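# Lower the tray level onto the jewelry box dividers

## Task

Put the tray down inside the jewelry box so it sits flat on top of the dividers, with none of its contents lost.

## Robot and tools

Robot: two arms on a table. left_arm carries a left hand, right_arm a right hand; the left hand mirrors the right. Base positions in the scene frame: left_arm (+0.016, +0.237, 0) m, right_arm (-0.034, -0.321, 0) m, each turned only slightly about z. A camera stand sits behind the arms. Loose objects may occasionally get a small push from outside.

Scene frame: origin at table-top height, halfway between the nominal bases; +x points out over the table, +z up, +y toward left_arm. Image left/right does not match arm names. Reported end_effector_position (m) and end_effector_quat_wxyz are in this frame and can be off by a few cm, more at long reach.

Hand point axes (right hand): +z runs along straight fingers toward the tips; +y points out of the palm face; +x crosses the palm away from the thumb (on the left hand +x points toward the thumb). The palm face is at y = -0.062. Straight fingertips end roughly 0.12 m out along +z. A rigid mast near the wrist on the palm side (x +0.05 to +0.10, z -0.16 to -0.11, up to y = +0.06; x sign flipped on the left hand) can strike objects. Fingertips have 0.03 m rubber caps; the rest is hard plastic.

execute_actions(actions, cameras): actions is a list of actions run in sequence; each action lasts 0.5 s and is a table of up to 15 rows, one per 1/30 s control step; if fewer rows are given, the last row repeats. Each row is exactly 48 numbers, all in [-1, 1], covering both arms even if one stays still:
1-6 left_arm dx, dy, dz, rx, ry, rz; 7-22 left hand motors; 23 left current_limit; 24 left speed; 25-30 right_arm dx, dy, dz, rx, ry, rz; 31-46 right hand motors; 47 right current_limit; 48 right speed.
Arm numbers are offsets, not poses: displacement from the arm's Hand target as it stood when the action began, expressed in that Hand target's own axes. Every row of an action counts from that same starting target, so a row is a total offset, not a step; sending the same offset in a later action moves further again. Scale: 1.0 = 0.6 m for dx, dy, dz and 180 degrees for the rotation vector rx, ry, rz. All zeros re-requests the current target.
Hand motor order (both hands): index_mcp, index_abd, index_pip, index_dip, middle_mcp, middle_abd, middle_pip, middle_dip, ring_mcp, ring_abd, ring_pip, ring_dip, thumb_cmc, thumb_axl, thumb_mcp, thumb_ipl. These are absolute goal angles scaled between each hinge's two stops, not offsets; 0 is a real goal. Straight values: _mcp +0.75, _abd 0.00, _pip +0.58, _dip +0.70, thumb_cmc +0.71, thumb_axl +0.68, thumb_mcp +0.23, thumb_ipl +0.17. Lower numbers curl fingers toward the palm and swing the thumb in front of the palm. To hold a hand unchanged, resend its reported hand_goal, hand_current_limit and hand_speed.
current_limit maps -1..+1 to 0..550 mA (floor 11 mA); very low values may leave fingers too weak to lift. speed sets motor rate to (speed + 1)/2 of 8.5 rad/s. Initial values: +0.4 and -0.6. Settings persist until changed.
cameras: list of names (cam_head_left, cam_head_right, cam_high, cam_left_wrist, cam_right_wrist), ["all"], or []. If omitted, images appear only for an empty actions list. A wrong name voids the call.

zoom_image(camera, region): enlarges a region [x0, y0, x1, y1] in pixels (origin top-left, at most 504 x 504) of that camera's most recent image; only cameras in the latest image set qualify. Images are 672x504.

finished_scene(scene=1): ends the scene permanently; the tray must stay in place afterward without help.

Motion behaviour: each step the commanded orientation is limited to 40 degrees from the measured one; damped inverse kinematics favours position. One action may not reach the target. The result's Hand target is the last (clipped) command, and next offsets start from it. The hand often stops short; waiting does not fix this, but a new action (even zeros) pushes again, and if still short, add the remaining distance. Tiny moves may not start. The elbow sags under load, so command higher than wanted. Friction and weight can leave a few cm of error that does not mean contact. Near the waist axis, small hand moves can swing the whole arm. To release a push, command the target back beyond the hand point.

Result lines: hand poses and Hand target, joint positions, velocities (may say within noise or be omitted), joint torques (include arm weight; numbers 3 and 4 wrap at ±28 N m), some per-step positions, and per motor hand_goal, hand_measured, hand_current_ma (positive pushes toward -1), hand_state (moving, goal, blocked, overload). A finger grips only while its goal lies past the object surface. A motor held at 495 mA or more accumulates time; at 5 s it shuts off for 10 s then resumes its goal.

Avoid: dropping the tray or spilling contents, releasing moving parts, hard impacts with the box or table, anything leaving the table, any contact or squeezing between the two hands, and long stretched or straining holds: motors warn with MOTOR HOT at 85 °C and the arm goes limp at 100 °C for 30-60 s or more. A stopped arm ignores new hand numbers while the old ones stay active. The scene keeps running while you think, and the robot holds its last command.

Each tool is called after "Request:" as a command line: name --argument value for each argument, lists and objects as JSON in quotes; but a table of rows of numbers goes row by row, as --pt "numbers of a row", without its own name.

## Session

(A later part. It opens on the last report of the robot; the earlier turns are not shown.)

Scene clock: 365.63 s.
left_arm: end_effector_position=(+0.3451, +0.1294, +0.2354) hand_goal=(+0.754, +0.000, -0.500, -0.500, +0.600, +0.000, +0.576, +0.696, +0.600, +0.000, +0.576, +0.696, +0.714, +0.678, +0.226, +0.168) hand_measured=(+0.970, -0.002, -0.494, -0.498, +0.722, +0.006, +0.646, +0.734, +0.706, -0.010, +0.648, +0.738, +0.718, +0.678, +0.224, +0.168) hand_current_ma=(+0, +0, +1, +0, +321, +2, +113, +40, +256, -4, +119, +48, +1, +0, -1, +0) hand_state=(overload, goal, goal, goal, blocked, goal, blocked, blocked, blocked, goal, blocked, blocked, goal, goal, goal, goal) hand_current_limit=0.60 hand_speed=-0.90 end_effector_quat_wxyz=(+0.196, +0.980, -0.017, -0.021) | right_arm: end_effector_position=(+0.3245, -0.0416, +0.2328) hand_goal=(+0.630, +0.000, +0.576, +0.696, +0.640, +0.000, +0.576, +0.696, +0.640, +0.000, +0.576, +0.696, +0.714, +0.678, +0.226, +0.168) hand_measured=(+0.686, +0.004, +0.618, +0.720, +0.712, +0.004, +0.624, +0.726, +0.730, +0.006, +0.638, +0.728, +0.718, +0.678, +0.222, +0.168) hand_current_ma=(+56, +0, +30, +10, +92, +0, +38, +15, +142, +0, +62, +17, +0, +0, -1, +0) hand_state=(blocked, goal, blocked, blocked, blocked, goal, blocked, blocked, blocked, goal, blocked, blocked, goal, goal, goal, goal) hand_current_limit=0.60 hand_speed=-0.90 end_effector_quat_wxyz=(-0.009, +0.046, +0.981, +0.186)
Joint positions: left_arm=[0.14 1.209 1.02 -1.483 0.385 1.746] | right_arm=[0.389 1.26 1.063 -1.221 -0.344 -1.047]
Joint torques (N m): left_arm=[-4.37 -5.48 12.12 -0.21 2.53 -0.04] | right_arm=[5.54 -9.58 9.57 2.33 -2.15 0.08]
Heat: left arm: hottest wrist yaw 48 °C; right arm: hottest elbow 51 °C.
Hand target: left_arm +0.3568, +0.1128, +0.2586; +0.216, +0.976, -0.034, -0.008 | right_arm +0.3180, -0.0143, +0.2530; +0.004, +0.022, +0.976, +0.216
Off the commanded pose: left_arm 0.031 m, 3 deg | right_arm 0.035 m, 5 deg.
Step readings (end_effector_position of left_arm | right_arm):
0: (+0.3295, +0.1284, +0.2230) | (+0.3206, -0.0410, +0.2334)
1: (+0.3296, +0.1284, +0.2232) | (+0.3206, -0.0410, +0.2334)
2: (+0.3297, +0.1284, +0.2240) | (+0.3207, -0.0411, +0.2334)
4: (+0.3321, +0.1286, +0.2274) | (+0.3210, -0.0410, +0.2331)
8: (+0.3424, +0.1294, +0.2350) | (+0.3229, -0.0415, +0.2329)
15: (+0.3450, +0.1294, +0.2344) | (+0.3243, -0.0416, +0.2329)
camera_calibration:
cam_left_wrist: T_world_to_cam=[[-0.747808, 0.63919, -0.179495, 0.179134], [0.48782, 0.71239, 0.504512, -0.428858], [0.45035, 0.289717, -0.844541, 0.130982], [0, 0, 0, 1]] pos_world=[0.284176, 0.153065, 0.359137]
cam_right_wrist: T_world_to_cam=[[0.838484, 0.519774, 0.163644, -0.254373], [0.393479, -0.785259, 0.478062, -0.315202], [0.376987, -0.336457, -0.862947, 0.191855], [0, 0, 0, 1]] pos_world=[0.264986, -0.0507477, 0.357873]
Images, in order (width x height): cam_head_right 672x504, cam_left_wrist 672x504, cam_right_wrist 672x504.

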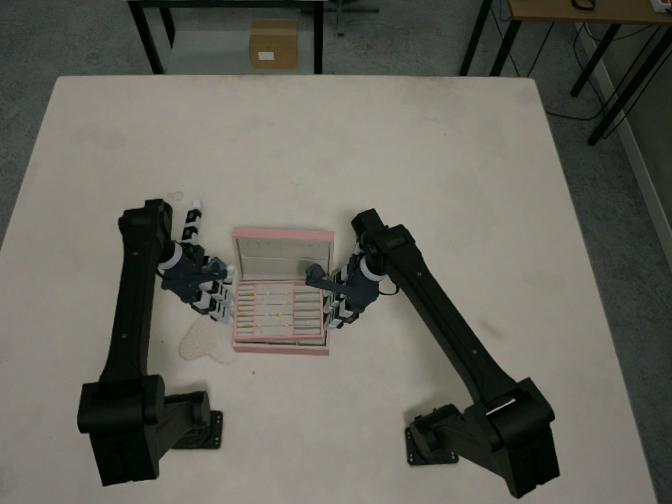

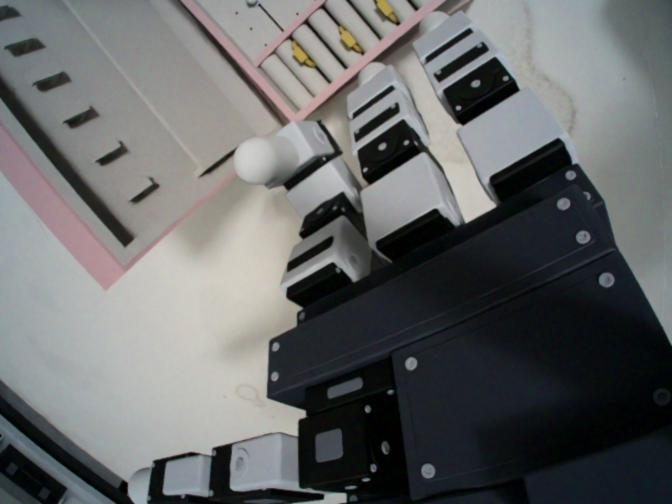

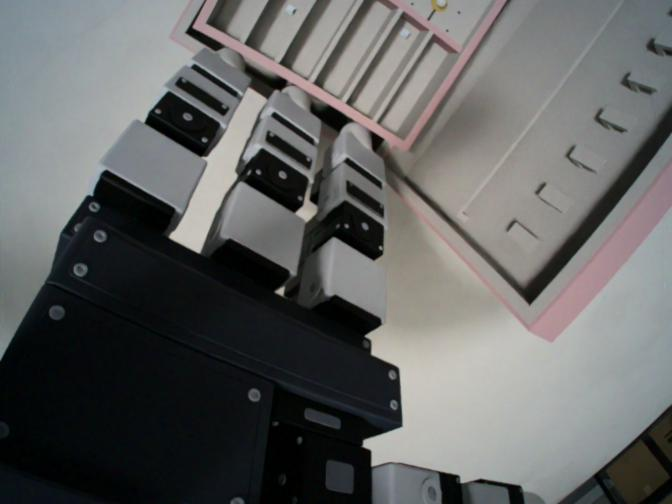

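Request:
zoom_image --camera "cam_head_right" --region '[225, 320, 275, 357]'

Request:
zoom_image --camera "cam_head_right" --region '[290, 320, 340, 357]'

Request:
zoom_image --camera "cam_head_right" --region '[225, 265, 275, 302]'

Scaled by 10.080 from the camera's 672x504 image, which has a finer 960x720 frame.

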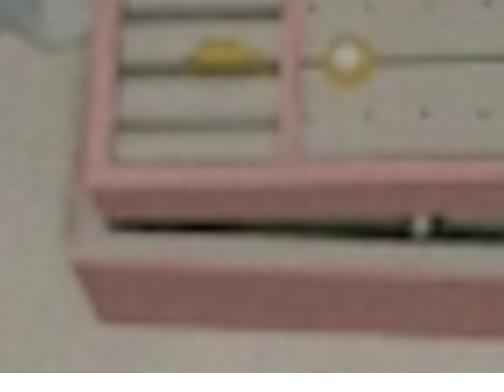

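Scaled by 10.080 from the camera's 672x504 image, which has a finer 960x720 frame.

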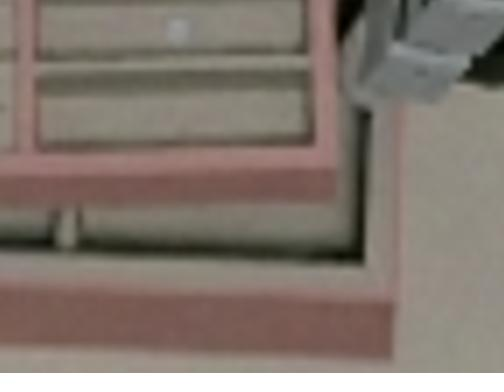

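Scaled by 10.080 from the camera's 672x504 image, which has a finer 960x720 frame.

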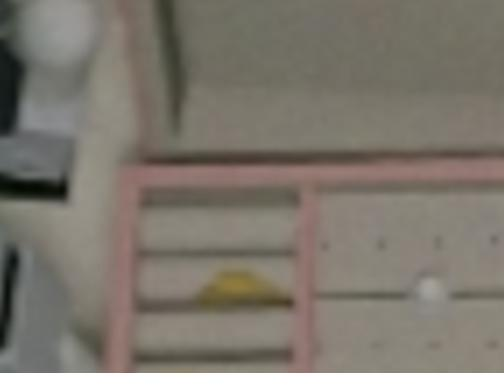

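Request:
zoom_image --camera "cam_left_wrist" --region '[210, 0, 450, 180]'

Request:
zoom_image --camera "cam_right_wrist" --region '[170, 0, 440, 200]'

Request:
execute_actions --actions '[]' --cameras '["cam_head_left","cam_head_right","cam_high"]'

Request:
zoom_image --camera "cam_head_left" --region '[285, 265, 405, 360]'

Request:
zoom_image --camera "cam_high" --region '[180, 180, 420, 360]'

Scaled by 2.100 from the camera's 672x504 image, which has a finer 960x720 frame.

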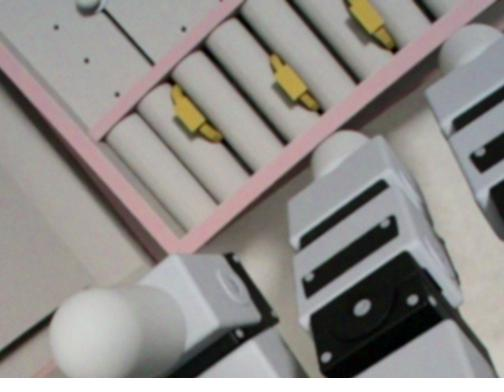

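Scaled by 1.867 from the camera's 672x504 image, which has a finer 960x720 frame.

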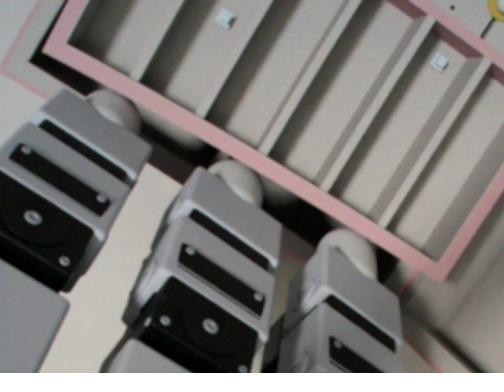

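Scene clock: 370.17 s.
left_arm: end_effector_position=(+0.3450, +0.1294, +0.2354) hand_goal=(+0.754, +0.000, -0.500, -0.500, +0.600, +0.000, +0.576, +0.696, +0.600, +0.000, +0.576, +0.696, +0.714, +0.678, +0.226, +0.168) hand_measured=(+0.970, -0.002, -0.494, -0.498, +0.722, +0.006, +0.646, +0.734, +0.706, -0.010, +0.648, +0.738, +0.718, +0.678, +0.224, +0.168) hand_current_ma=(+0, +0, +1, +0, +321, +2, +113, +40, +256, -4, +119, +48, +1, +0, -1, +0) hand_state=(overload, goal, goal, goal, blocked, goal, blocked, blocked, blocked, goal, blocked, blocked, goal, goal, goal, goal) hand_current_limit=0.60 hand_speed=-0.90 end_effector_quat_wxyz=(+0.197, +0.980, -0.017, -0.021) | right_arm: end_effector_position=(+0.3245, -0.0416, +0.2328) hand_goal=(+0.630, +0.000, +0.576, +0.696, +0.640, +0.000, +0.576, +0.696, +0.640, +0.000, +0.576, +0.696, +0.714, +0.678, +0.226, +0.168) hand_measured=(+0.686, +0.004, +0.618, +0.720, +0.712, +0.004, +0.624, +0.726, +0.730, +0.006, +0.638, +0.728, +0.718, +0.678, +0.222, +0.168) hand_current_ma=(+56, +0, +30, +10, +92, +0, +38, +15, +142, +0, +62, +17, +0, +0, -1, +0) hand_state=(blocked, goal, blocked, blocked, blocked, goal, blocked, blocked, blocked, goal, blocked, blocked, goal, goal, goal, goal) hand_current_limit=0.60 hand_speed=-0.90 end_effector_quat_wxyz=(-0.009, +0.046, +0.981, +0.186)
Joint positions: left_arm=[0.14 1.209 1.02 -1.483 0.385 1.747] | right_arm=[0.389 1.26 1.063 -1.221 -0.344 -1.047]
Joint velocities: within noise
Joint torques (N m): left_arm=[-4.84 -5.6 12.23 -0.4 2.53 -0.12] | right_arm=[5.48 -9.58 9.58 2.33 -2.16 0.08]
Motor temperatures (°C): left_arm=[31 29 41 28 48 27] | right_arm=[28 33 51 25 44 28]
Heat: left arm: hottest wrist yaw 48 °C; right arm: hottest elbow 51 °C.
Hand target: left_arm +0.3568, +0.1128, +0.2586; +0.216, +0.976, -0.034, -0.008 | right_arm +0.3180, -0.0144, +0.2530; +0.004, +0.022, +0.976, +0.216
Off the commanded pose: left_arm 0.031 m, 3 deg | right_arm 0.035 m, 5 deg.
Images, in order (width x height): cam_head_left 672x504, cam_head_right 672x504, cam_high 672x504.

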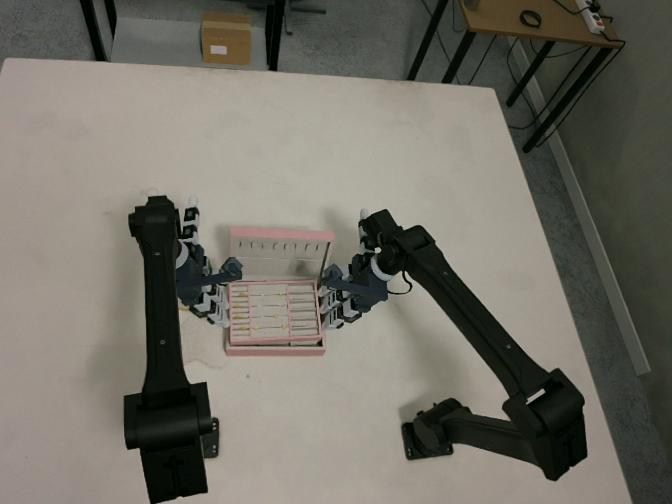

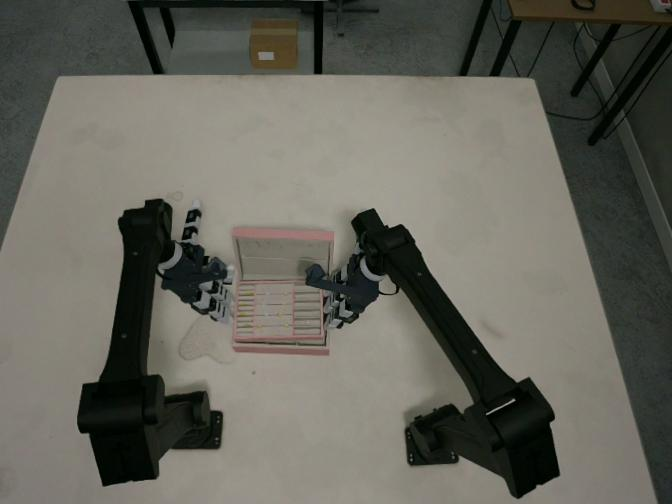

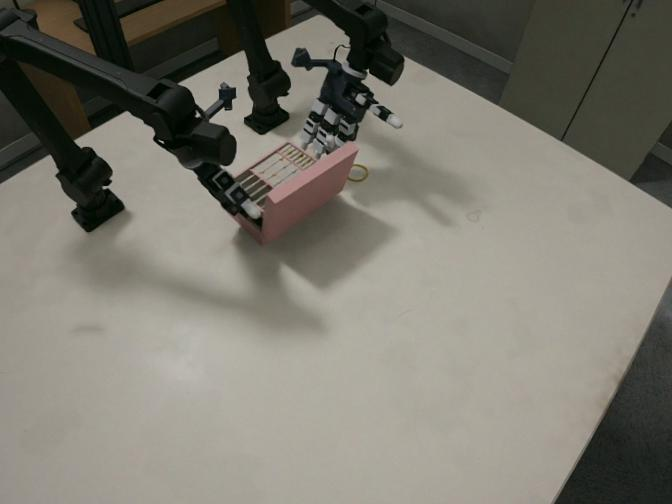

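Scaled by 4.200 from the camera's 672x504 image, which has a finer 960x720 frame.

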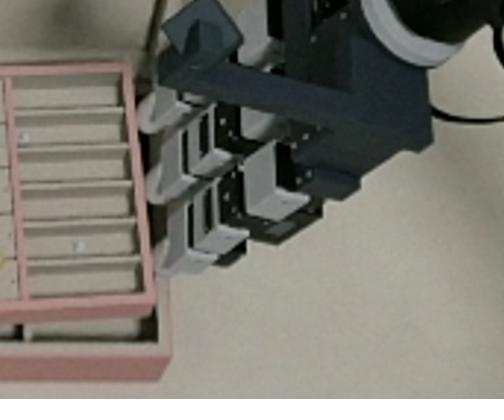

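Scaled by 2.100 from the camera's 672x504 image, which has a finer 960x720 frame.

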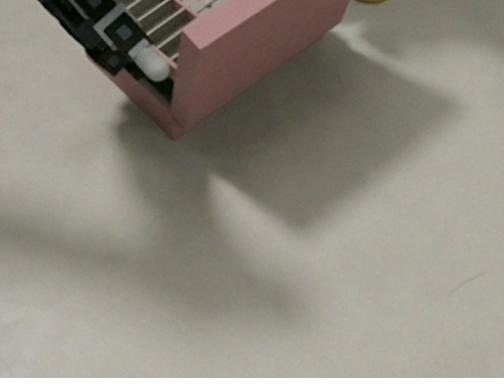

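Request:
zoom_image --camera "cam_head_left" --region '[215, 320, 265, 357]'

Request:
zoom_image --camera "cam_head_left" --region '[285, 320, 335, 357]'

Scaled by 10.080 from the camera's 672x504 image, which has a finer 960x720 frame.

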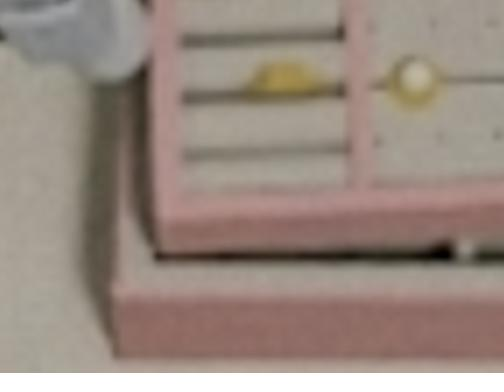

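Scaled by 10.080 from the camera's 672x504 image, which has a finer 960x720 frame.

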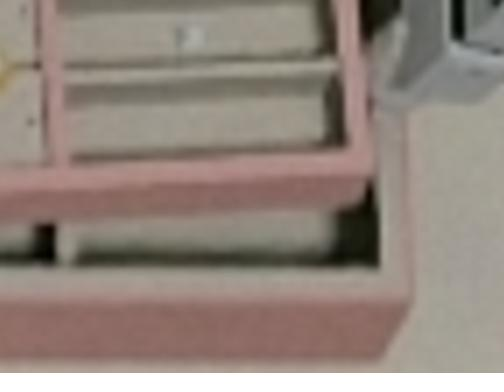

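Request:
execute_actions --actions '[[[0.0089,0.0176,0.0082,0,-0.0059,0.0126,0.754,0,-0.5,-0.5,0.60,0,0.576,0.696,0.60,0,0.576,0.696,0.714,0.678,0.226,0.168,0.6,-0.9,0.0091,-0.0157,-0.0147,0,-0.0059,0.0126,0.63,0,0.576,0.696,0.64,0,0.576,0.696,0.64,0,0.576,0.696,0.714,0.678,0.226,0.168,0.6,-0.9]]]' --cameras '["cam_head_right","cam_left_wrist","cam_right_wrist"]'

Request:
zoom_image --camera "cam_head_right" --region '[225, 265, 345, 360]'

Scene clock: 378.63 s.
left_arm: end_effector_position=(+0.3491, +0.1191, +0.2359) hand_goal=(+0.754, +0.000, -0.500, -0.500, +0.600, +0.000, +0.576, +0.696, +0.600, +0.000, +0.576, +0.696, +0.714, +0.678, +0.226, +0.168) hand_measured=(+0.970, -0.002, -0.494, -0.498, +0.722, +0.004, +0.646, +0.734, +0.706, -0.012, +0.648, +0.738, +0.718, +0.678, +0.224, +0.168) hand_current_ma=(+0, +0, +1, +0, +321, +1, +113, +40, +256, -5, +119, +48, +1, +0, -1, +0) hand_state=(overload, goal, goal, goal, blocked, goal, blocked, blocked, blocked, goal, blocked, blocked, goal, goal, goal, goal) hand_current_limit=0.60 hand_speed=-0.90 end_effector_quat_wxyz=(+0.195, +0.980, -0.040, -0.026) | right_arm: end_effector_position=(+0.3172, -0.0492, +0.2393) hand_goal=(+0.630, +0.000, +0.576, +0.696, +0.640, +0.000, +0.576, +0.696, +0.640, +0.000, +0.576, +0.696, +0.714, +0.678, +0.226, +0.168) hand_measured=(+0.690, +0.004, +0.620, +0.720, +0.712, +0.006, +0.624, +0.726, +0.730, +0.006, +0.638, +0.728, +0.718, +0.678, +0.222, +0.168) hand_current_ma=(+62, +0, +30, +10, +92, +0, +38, +15, +142, +0, +62, +17, +0, +0, -1, +0) hand_state=(blocked, goal, blocked, blocked, blocked, goal, blocked, blocked, blocked, goal, blocked, blocked, goal, goal, goal, goal) hand_current_limit=0.60 hand_speed=-0.90 end_effector_quat_wxyz=(+0.001, +0.064, +0.980, +0.186)
Joint positions: left_arm=[0.106 1.236 1.044 -1.485 0.382 1.759] | right_arm=[0.389 1.21 1.037 -1.221 -0.331 -1.008]
Joint torques (N m): left_arm=[-4.13 -6.12 12.05 -0.21 2.63 -0.14] | right_arm=[4.66 -8.64 9.55 2.18 -2.31 0.04]
Heat: left arm: hottest wrist yaw 49 °C; right arm: hottest elbow 51 °C.
Hand target: left_arm +0.3612, +0.1007, +0.2586; +0.216, +0.975, -0.056, -0.013 | right_arm +0.3121, -0.0264, +0.2571; +0.009, +0.044, +0.975, +0.216
Off the commanded pose: left_arm 0.032 m, 3 deg | right_arm 0.029 m, 4 deg.
Step readings (end_effector_position of left_arm | right_arm):
0: (+0.3450, +0.1294, +0.2354) | (+0.3245, -0.0416, +0.2328)
1: (+0.3450, +0.1294, +0.2354) | (+0.3245, -0.0417, +0.2329)
2: (+0.3451, +0.1288, +0.2355) | (+0.3243, -0.0420, +0.2330)
4: (+0.3459, +0.1262, +0.2361) | (+0.3223, -0.0439, +0.2327)
8: (+0.3477, +0.1198, +0.2356) | (+0.3178, -0.0480, +0.2353)
15: (+0.3491, +0.1191, +0.2357) | (+0.3171, -0.0492, +0.2393)
camera_calibration:
cam_left_wrist: T_world_to_cam=[[-0.717549, 0.673456, -0.17771, 0.173701], [0.520653, 0.688106, 0.505402, -0.432513], [0.462649, 0.270125, -0.844386, 0.130482], [0, 0, 0, 1]] pos_world=[0.28946, 0.145388, 0.359638]
cam_right_wrist: T_world_to_cam=[[0.85561, 0.487625, 0.173648, -0.254842], [0.35705, -0.798875, 0.484059, -0.312002], [0.374763, -0.352165, -0.857632, 0.196339], [0, 0, 0, 1]] pos_world=[0.255865, -0.0558393, 0.363667]
Images, in order (width x height): cam_head_right 672x504, cam_left_wrist 672x504, cam_right_wrist 672x504.

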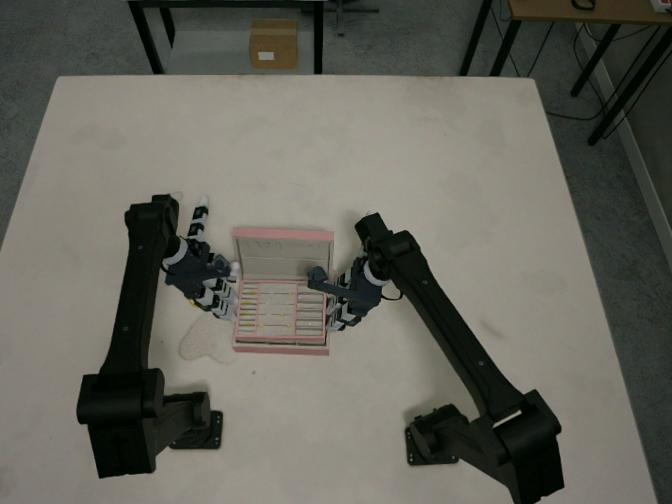

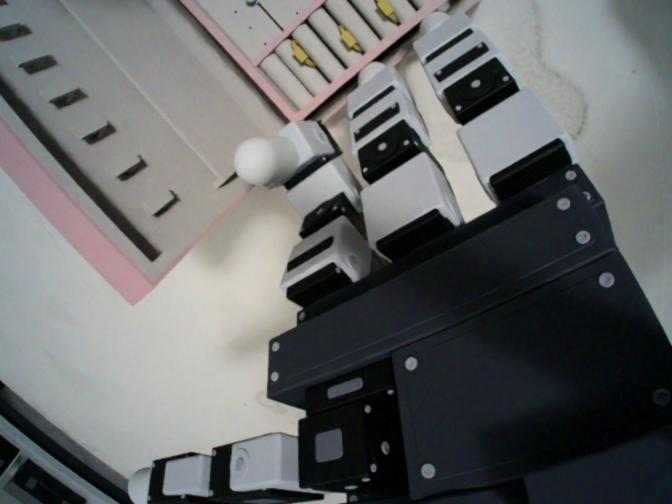

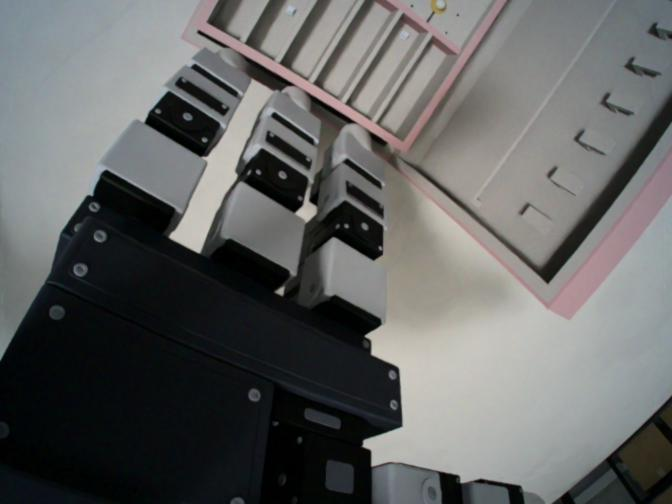

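Scaled by 4.200 from the camera's 672x504 image, which has a finer 960x720 frame.

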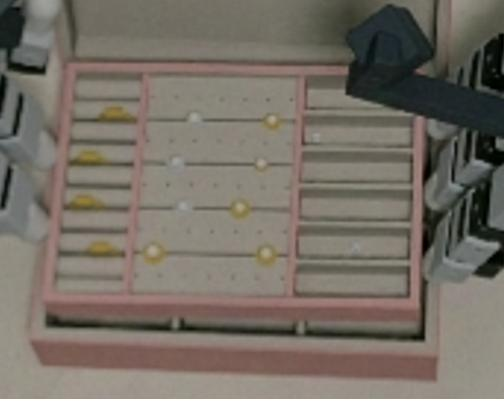

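Request:
zoom_image --camera "cam_head_right" --region '[225, 320, 275, 357]'

Request:
zoom_image --camera "cam_head_right" --region '[290, 320, 340, 357]'

Request:
zoom_image --camera "cam_head_right" --region '[225, 265, 275, 302]'

Scaled by 10.080 from the camera's 672x504 image, which has a finer 960x720 frame.

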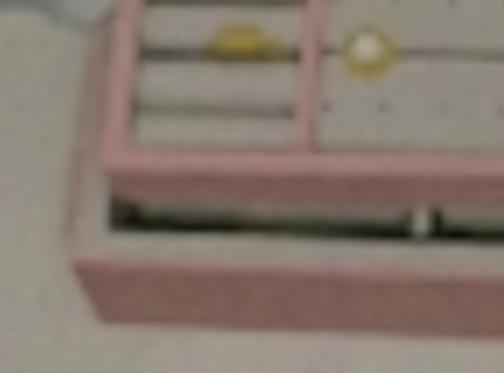

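Scaled by 10.080 from the camera's 672x504 image, which has a finer 960x720 frame.

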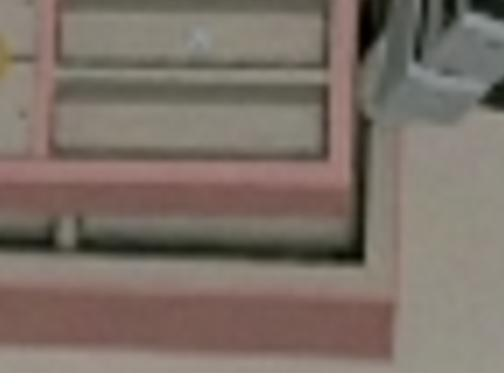

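Scaled by 10.080 from the camera's 672x504 image, which has a finer 960x720 frame.

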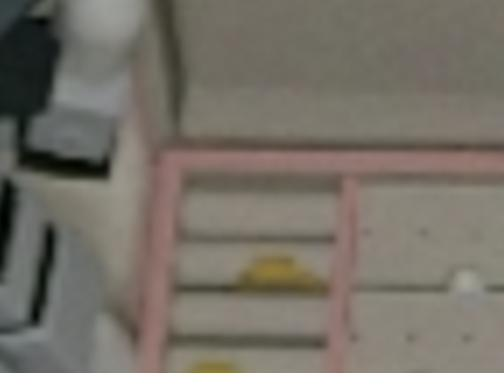

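Request:
execute_actions --actions '[[[0,-0.007,0.0151,0,-0.0012,0.0025,0.754,0,-0.5,-0.5,0.60,0,0.576,0.696,0.60,0,0.576,0.696,0.714,0.678,0.226,0.168,0.6,-0.9,0,-0.0085,0.0181,0,-0.0012,0.0025,0.63,0,0.576,0.696,0.64,0,0.576,0.696,0.64,0,0.576,0.696,0.714,0.678,0.226,0.168,0.6,-0.9]]]'

Scene clock: 386.13 s.
left_arm: end_effector_position=(+0.3504, +0.1176, +0.2327) hand_goal=(+0.754, +0.000, -0.500, -0.500, +0.600, +0.000, +0.576, +0.696, +0.600, +0.000, +0.576, +0.696, +0.714, +0.678, +0.226, +0.168) hand_measured=(+0.970, -0.002, -0.494, -0.498, +0.722, +0.004, +0.646, +0.734, +0.706, -0.014, +0.648, +0.738, +0.718, +0.678, +0.224, +0.168) hand_current_ma=(+0, +0, +1, +0, +321, +0, +113, +40, +256, -6, +119, +48, +1, +0, -1, +0) hand_state=(overload, goal, goal, goal, blocked, goal, blocked, blocked, blocked, goal, blocked, blocked, goal, goal, goal, goal) hand_current_limit=0.60 hand_speed=-0.90 end_effector_quat_wxyz=(+0.196, +0.979, -0.045, -0.027) | right_arm: end_effector_position=(+0.3156, -0.0509, +0.2275) hand_goal=(+0.630, +0.000, +0.576, +0.696, +0.640, +0.000, +0.576, +0.696, +0.640, +0.000, +0.576, +0.696, +0.714, +0.678, +0.226, +0.168) hand_measured=(+0.690, +0.004, +0.620, +0.720, +0.712, +0.006, +0.624, +0.726, +0.728, +0.006, +0.638, +0.728, +0.718, +0.678, +0.222, +0.168) hand_current_ma=(+62, +0, +30, +10, +92, +0, +38, +15, +136, +1, +62, +17, +0, +0, -1, +0) hand_state=(blocked, goal, blocked, blocked, blocked, goal, blocked, blocked, blocked, goal, blocked, blocked, goal, goal, goal, goal) hand_current_limit=0.60 hand_speed=-0.90 end_effector_quat_wxyz=(-0.002, +0.071, +0.980, +0.185)
Joint positions: left_arm=[0.102 1.247 1.044 -1.478 0.384 1.767] | right_arm=[0.389 1.209 1.007 -1.194 -0.331 -0.994]
Joint torques (N m): left_arm=[-4.78 -5.95 10.96 0.28 2.54 -0.14] | right_arm=[4.84 -8.47 9.46 2.58 -2.21 0.02]
Heat: left arm: hottest wrist yaw 49 °C; right arm: hottest elbow 50 °C.
Hand target: left_arm +0.3613, +0.1008, +0.2486; +0.216, +0.974, -0.060, -0.014 | right_arm +0.3120, -0.0264, +0.2451; +0.010, +0.048, +0.975, +0.216
Off the commanded pose: left_arm 0.026 m, 3 deg | right_arm 0.030 m, 5 deg.
Step readings (end_effector_position of left_arm | right_arm):
0: (+0.3491, +0.1191, +0.2359) | (+0.3173, -0.0493, +0.2393)
1: (+0.3491, +0.1191, +0.2359) | (+0.3172, -0.0493, +0.2391)
2: (+0.3491, +0.1191, +0.2357) | (+0.3168, -0.0495, +0.2383)
4: (+0.3492, +0.1190, +0.2353) | (+0.3164, -0.0498, +0.2357)
8: (+0.3499, +0.1180, +0.2337) | (+0.3152, -0.0508, +0.2289)
15: (+0.3504, +0.1176, +0.2327) | (+0.3155, -0.0509, +0.2275)

Request:
execute_actions --actions '[]' --cameras '["cam_head_right","cam_right_wrist","cam_left_wrist"]'

Request:
zoom_image --camera "cam_head_right" --region '[225, 320, 275, 357]'

Request:
zoom_image --camera "cam_head_right" --region '[290, 320, 340, 357]'

Request:
zoom_image --camera "cam_head_right" --region '[225, 265, 275, 302]'

Request:
zoom_image --camera "cam_right_wrist" --region '[170, 0, 440, 200]'

Request:
zoom_image --camera "cam_left_wrist" --region '[210, 0, 450, 180]'

Scene clock: 387.73 s.
left_arm: end_effector_position=(+0.3504, +0.1176, +0.2327) hand_goal=(+0.754, +0.000, -0.500, -0.500, +0.600, +0.000, +0.576, +0.696, +0.600, +0.000, +0.576, +0.696, +0.714, +0.678, +0.226, +0.168) hand_measured=(+0.970, -0.002, -0.494, -0.498, +0.722, +0.004, +0.646, +0.734, +0.706, -0.014, +0.648, +0.738, +0.718, +0.678, +0.224, +0.168) hand_current_ma=(+0, +0, +1, +0, +321, +0, +113, +40, +256, -6, +119, +48, +1, +0, -1, +0) hand_state=(overload, goal, goal, goal, blocked, goal, blocked, blocked, blocked, goal, blocked, blocked, goal, goal, goal, goal) hand_current_limit=0.60 hand_speed=-0.90 end_effector_quat_wxyz=(+0.196, +0.979, -0.046, -0.027) | right_arm: end_effector_position=(+0.3156, -0.0509, +0.2275) hand_goal=(+0.630, +0.000, +0.576, +0.696, +0.640, +0.000, +0.576, +0.696, +0.640, +0.000, +0.576, +0.696, +0.714, +0.678, +0.226, +0.168) hand_measured=(+0.690, +0.004, +0.620, +0.720, +0.712, +0.006, +0.624, +0.726, +0.728, +0.006, +0.638, +0.728, +0.718, +0.678, +0.222, +0.168) hand_current_ma=(+62, +0, +30, +10, +92, +0, +38, +15, +136, +1, +62, +17, +0, +0, -1, +0) hand_state=(blocked, goal, blocked, blocked, blocked, goal, blocked, blocked, blocked, goal, blocked, blocked, goal, goal, goal, goal) hand_current_limit=0.60 hand_speed=-0.90 end_effector_quat_wxyz=(-0.002, +0.071, +0.980, +0.185)
Joint positions: left_arm=[0.102 1.247 1.044 -1.478 0.384 1.768] | right_arm=[0.389 1.209 1.007 -1.194 -0.331 -0.994]
Joint velocities: within noise
Joint torques (N m): left_arm=[-4.07 -6.3 10.84 0.14 2.56 -0.17] | right_arm=[4.78 -8.47 9.44 2.58 -2.21 0.02]
Motor temperatures (°C): left_arm=[31 29 42 28 49 27] | right_arm=[28 33 50 25 45 28]
Heat: left arm: hottest wrist yaw 49 °C; right arm: hottest elbow 50 °C.
Hand target: left_arm +0.3613, +0.1008, +0.2486; +0.216, +0.974, -0.060, -0.014 | right_arm +0.3120, -0.0264, +0.2451; +0.010, +0.048, +0.975, +0.216
Off the commanded pose: left_arm 0.026 m, 3 deg | right_arm 0.030 m, 5 deg.
camera_calibration:
cam_left_wrist: T_world_to_cam=[[-0.709465, 0.681666, -0.178858, 0.171598], [0.529344, 0.68299, 0.503308, -0.432559], [0.465246, 0.262403, -0.845394, 0.127797], [0, 0, 0, 1]] pos_world=[0.291258, 0.144927, 0.356441]
cam_right_wrist: T_world_to_cam=[[0.863146, 0.476795, 0.16627, -0.251851], [0.350693, -0.802941, 0.481975, -0.3047], [0.363309, -0.357705, -0.860264, 0.19021], [0, 0, 0, 1]] pos_world=[0.255136, -0.0565359, 0.352364]
Images, in order (width x height): cam_head_right 672x504, cam_left_wrist 672x504, cam_right_wrist 672x504.

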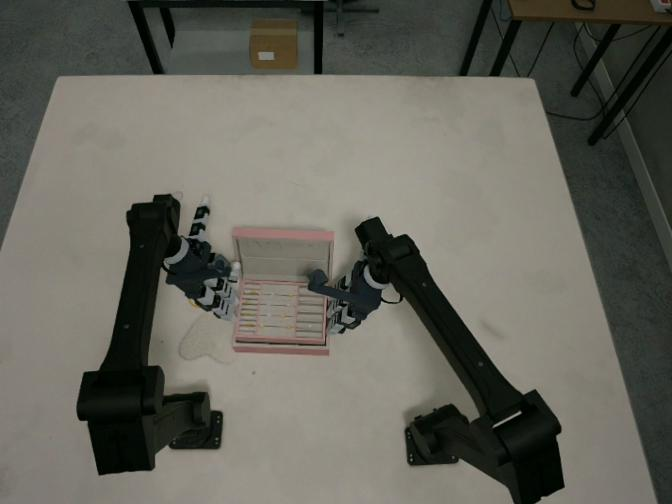

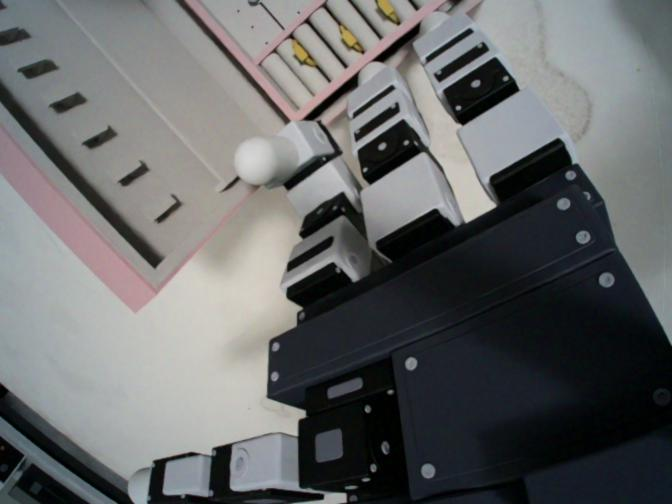

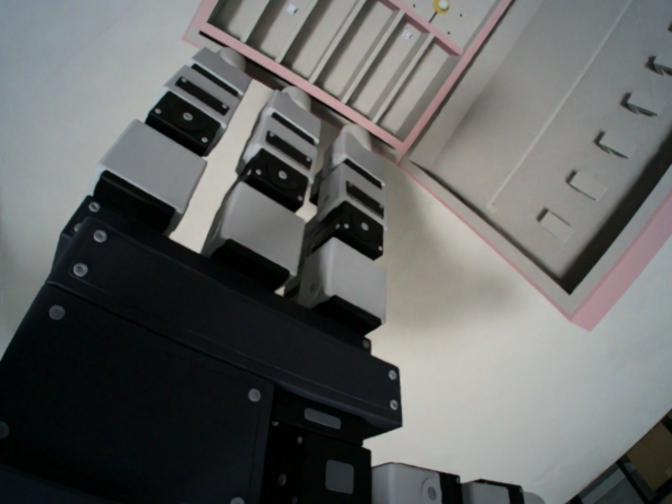

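Scaled by 10.080 from the camera's 672x504 image, which has a finer 960x720 frame.

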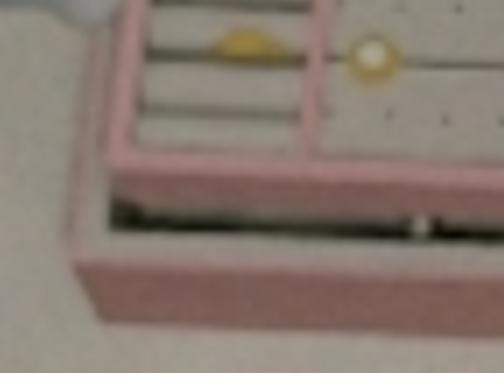

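Scaled by 10.080 from the camera's 672x504 image, which has a finer 960x720 frame.

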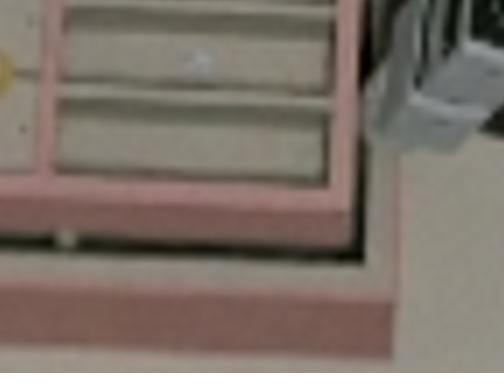

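Scaled by 10.080 from the camera's 672x504 image, which has a finer 960x720 frame.

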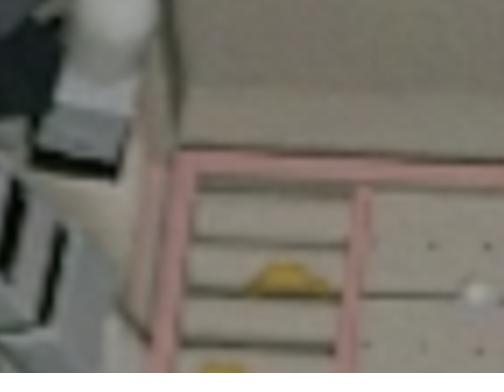

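Scaled by 1.867 from the camera's 672x504 image, which has a finer 960x720 frame.

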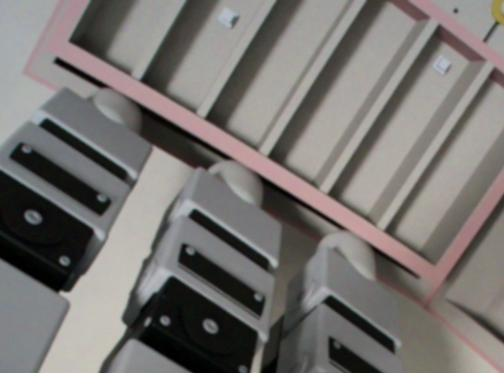

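Scaled by 2.100 from the camera's 672x504 image, which has a finer 960x720 frame.

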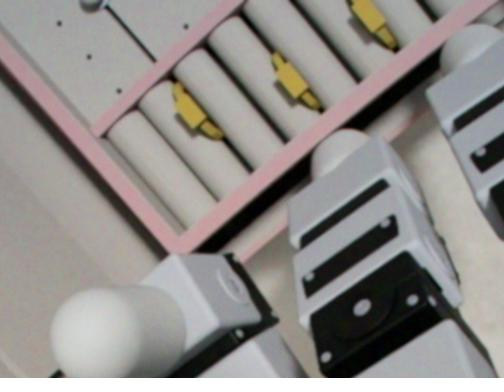

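Request:
execute_actions --actions '[[[-0.0008,-0.0081,0.0017,0,0.0012,-0.0025,0.754,0,-0.5,-0.5,0.60,0,0.576,0.696,0.60,0,0.576,0.696,0.714,0.678,0.226,0.168,0.6,-0.9,-0.0062,0.0030,0.0069,0,0.0012,-0.0025,0.63,0,0.576,0.696,0.64,0,0.576,0.696,0.64,0,0.576,0.696,0.714,0.678,0.226,0.168,0.6,-0.9]]]' --cameras '["cam_head_right","cam_right_wrist","cam_left_wrist"]'

Request:
zoom_image --camera "cam_head_right" --region '[225, 320, 275, 357]'

Request:
zoom_image --camera "cam_head_right" --region '[290, 320, 340, 357]'

Scene clock: 392.90 s.
left_arm: end_effector_position=(+0.3515, +0.1178, +0.2325) hand_goal=(+0.754, +0.000, -0.500, -0.500, +0.600, +0.000, +0.576, +0.696, +0.600, +0.000, +0.576, +0.696, +0.714, +0.678, +0.226, +0.168) hand_measured=(+0.970, -0.002, -0.494, -0.498, +0.722, +0.004, +0.646, +0.734, +0.706, -0.014, +0.648, +0.738, +0.718, +0.678, +0.224, +0.168) hand_current_ma=(+0, +0, +1, +0, +321, +0, +113, +40, +256, -6, +119, +48, +1, +0, -1, +0) hand_state=(overload, goal, goal, goal, blocked, goal, blocked, blocked, blocked, goal, blocked, blocked, goal, goal, goal, goal) hand_current_limit=0.60 hand_speed=-0.90 end_effector_quat_wxyz=(+0.195, +0.979, -0.048, -0.024) | right_arm: end_effector_position=(+0.3169, -0.0504, +0.2281) hand_goal=(+0.630, +0.000, +0.576, +0.696, +0.640, +0.000, +0.576, +0.696, +0.640, +0.000, +0.576, +0.696, +0.714, +0.678, +0.226, +0.168) hand_measured=(+0.690, +0.004, +0.620, +0.720, +0.712, +0.006, +0.624, +0.726, +0.728, +0.006, +0.638, +0.728, +0.718, +0.678, +0.222, +0.168) hand_current_ma=(+62, +0, +30, +10, +92, +0, +38, +15, +136, +1, +62, +17, +0, +0, -1, +0) hand_state=(blocked, goal, blocked, blocked, blocked, goal, blocked, blocked, blocked, goal, blocked, blocked, goal, goal, goal, goal) hand_current_limit=0.60 hand_speed=-0.90 end_effector_quat_wxyz=(+0.001, +0.070, +0.980, +0.186)
Joint positions: left_arm=[0.102 1.247 1.044 -1.471 0.383 1.77] | right_arm=[0.389 1.209 1.007 -1.187 -0.331 -0.994]
Joint torques (N m): left_arm=[-3.43 -6.3 10.33 0.35 2.56 -0.14] | right_arm=[4.89 -7.3 9.92 2.63 -2.31 -0.07]
Heat: left arm: hottest wrist yaw 49 °C; right arm: hottest elbow 50 °C.
Hand target: left_arm +0.3612, +0.1048, +0.2456; +0.216, +0.975, -0.056, -0.013 | right_arm +0.3160, -0.0234, +0.2421; +0.009, +0.044, +0.975, +0.216
Off the commanded pose: left_arm 0.021 m, 3 deg | right_arm 0.030 m, 5 deg.
Step readings (end_effector_position of left_arm | right_arm):
0: (+0.3504, +0.1176, +0.2327) | (+0.3156, -0.0509, +0.2275)
1: (+0.3504, +0.1176, +0.2327) | (+0.3156, -0.0509, +0.2275)
2: (+0.3505, +0.1176, +0.2327) | (+0.3157, -0.0508, +0.2275)
4: (+0.3509, +0.1177, +0.2327) | (+0.3161, -0.0507, +0.2277)
8: (+0.3514, +0.1178, +0.2326) | (+0.3168, -0.0505, +0.2280)
15: (+0.3515, +0.1178, +0.2325) | (+0.3169, -0.0504, +0.2281)
camera_calibration:
cam_left_wrist: T_world_to_cam=[[-0.706319, 0.683666, -0.183615, 0.171963], [0.527114, 0.681074, 0.508221, -0.433303], [0.472508, 0.26218, -0.841426, 0.123636], [0, 0, 0, 1]] pos_world=[0.291442, 0.145131, 0.355819]
cam_right_wrist: T_world_to_cam=[[0.862122, 0.476302, 0.172865, -0.254566], [0.347407, -0.803977, 0.482627, -0.304295], [0.368856, -0.356029, -0.858597, 0.188335], [0, 0, 0, 1]] pos_world=[0.255713, -0.0563431, 0.352571]
Images, in order (width x height): cam_head_right 672x504, cam_left_wrist 672x504, cam_right_wrist 672x504.

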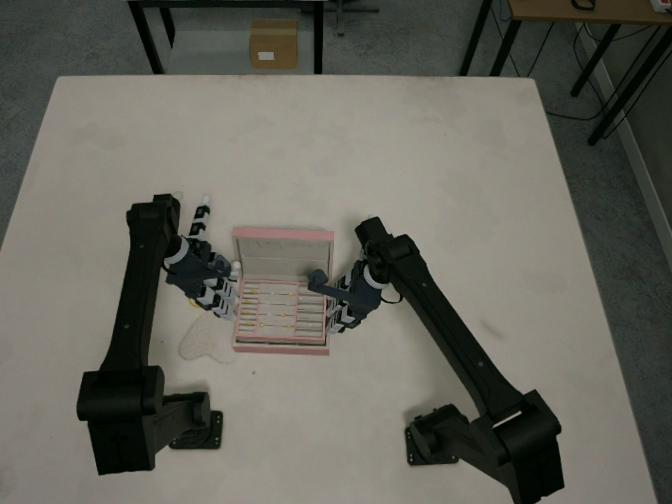

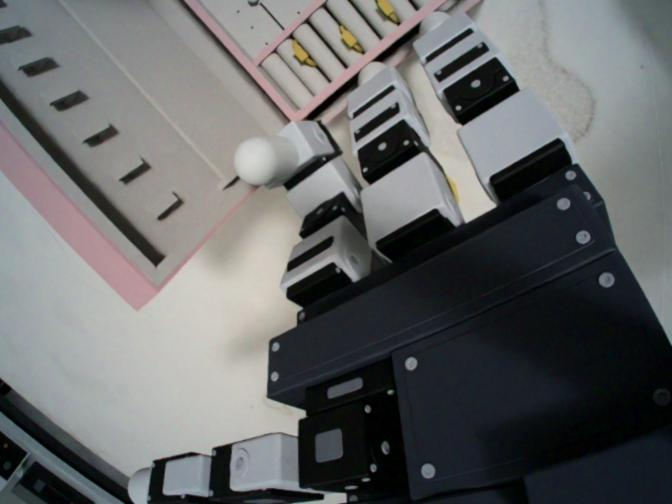

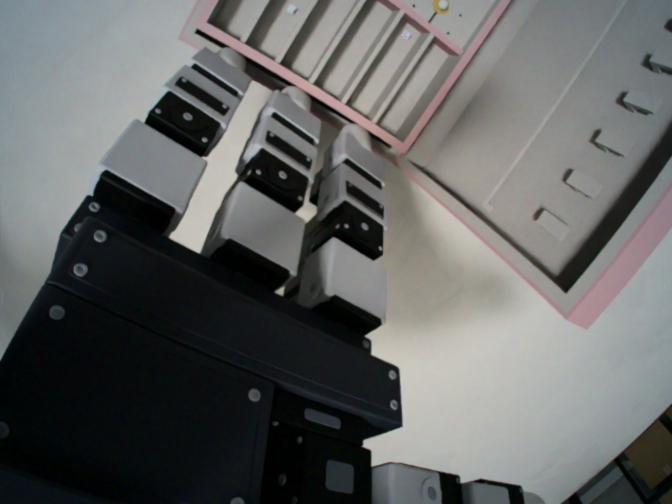

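Scaled by 10.080 from the camera's 672x504 image, which has a finer 960x720 frame.

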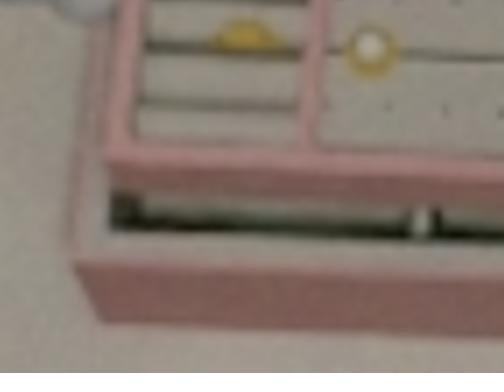

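Scaled by 10.080 from the camera's 672x504 image, which has a finer 960x720 frame.

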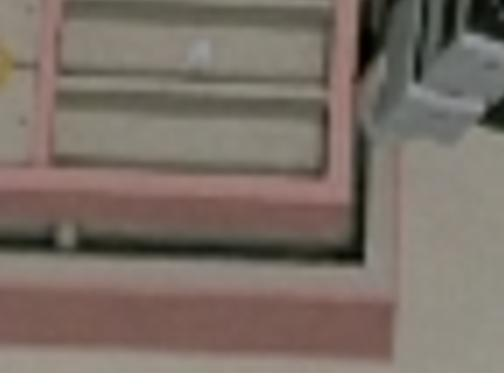

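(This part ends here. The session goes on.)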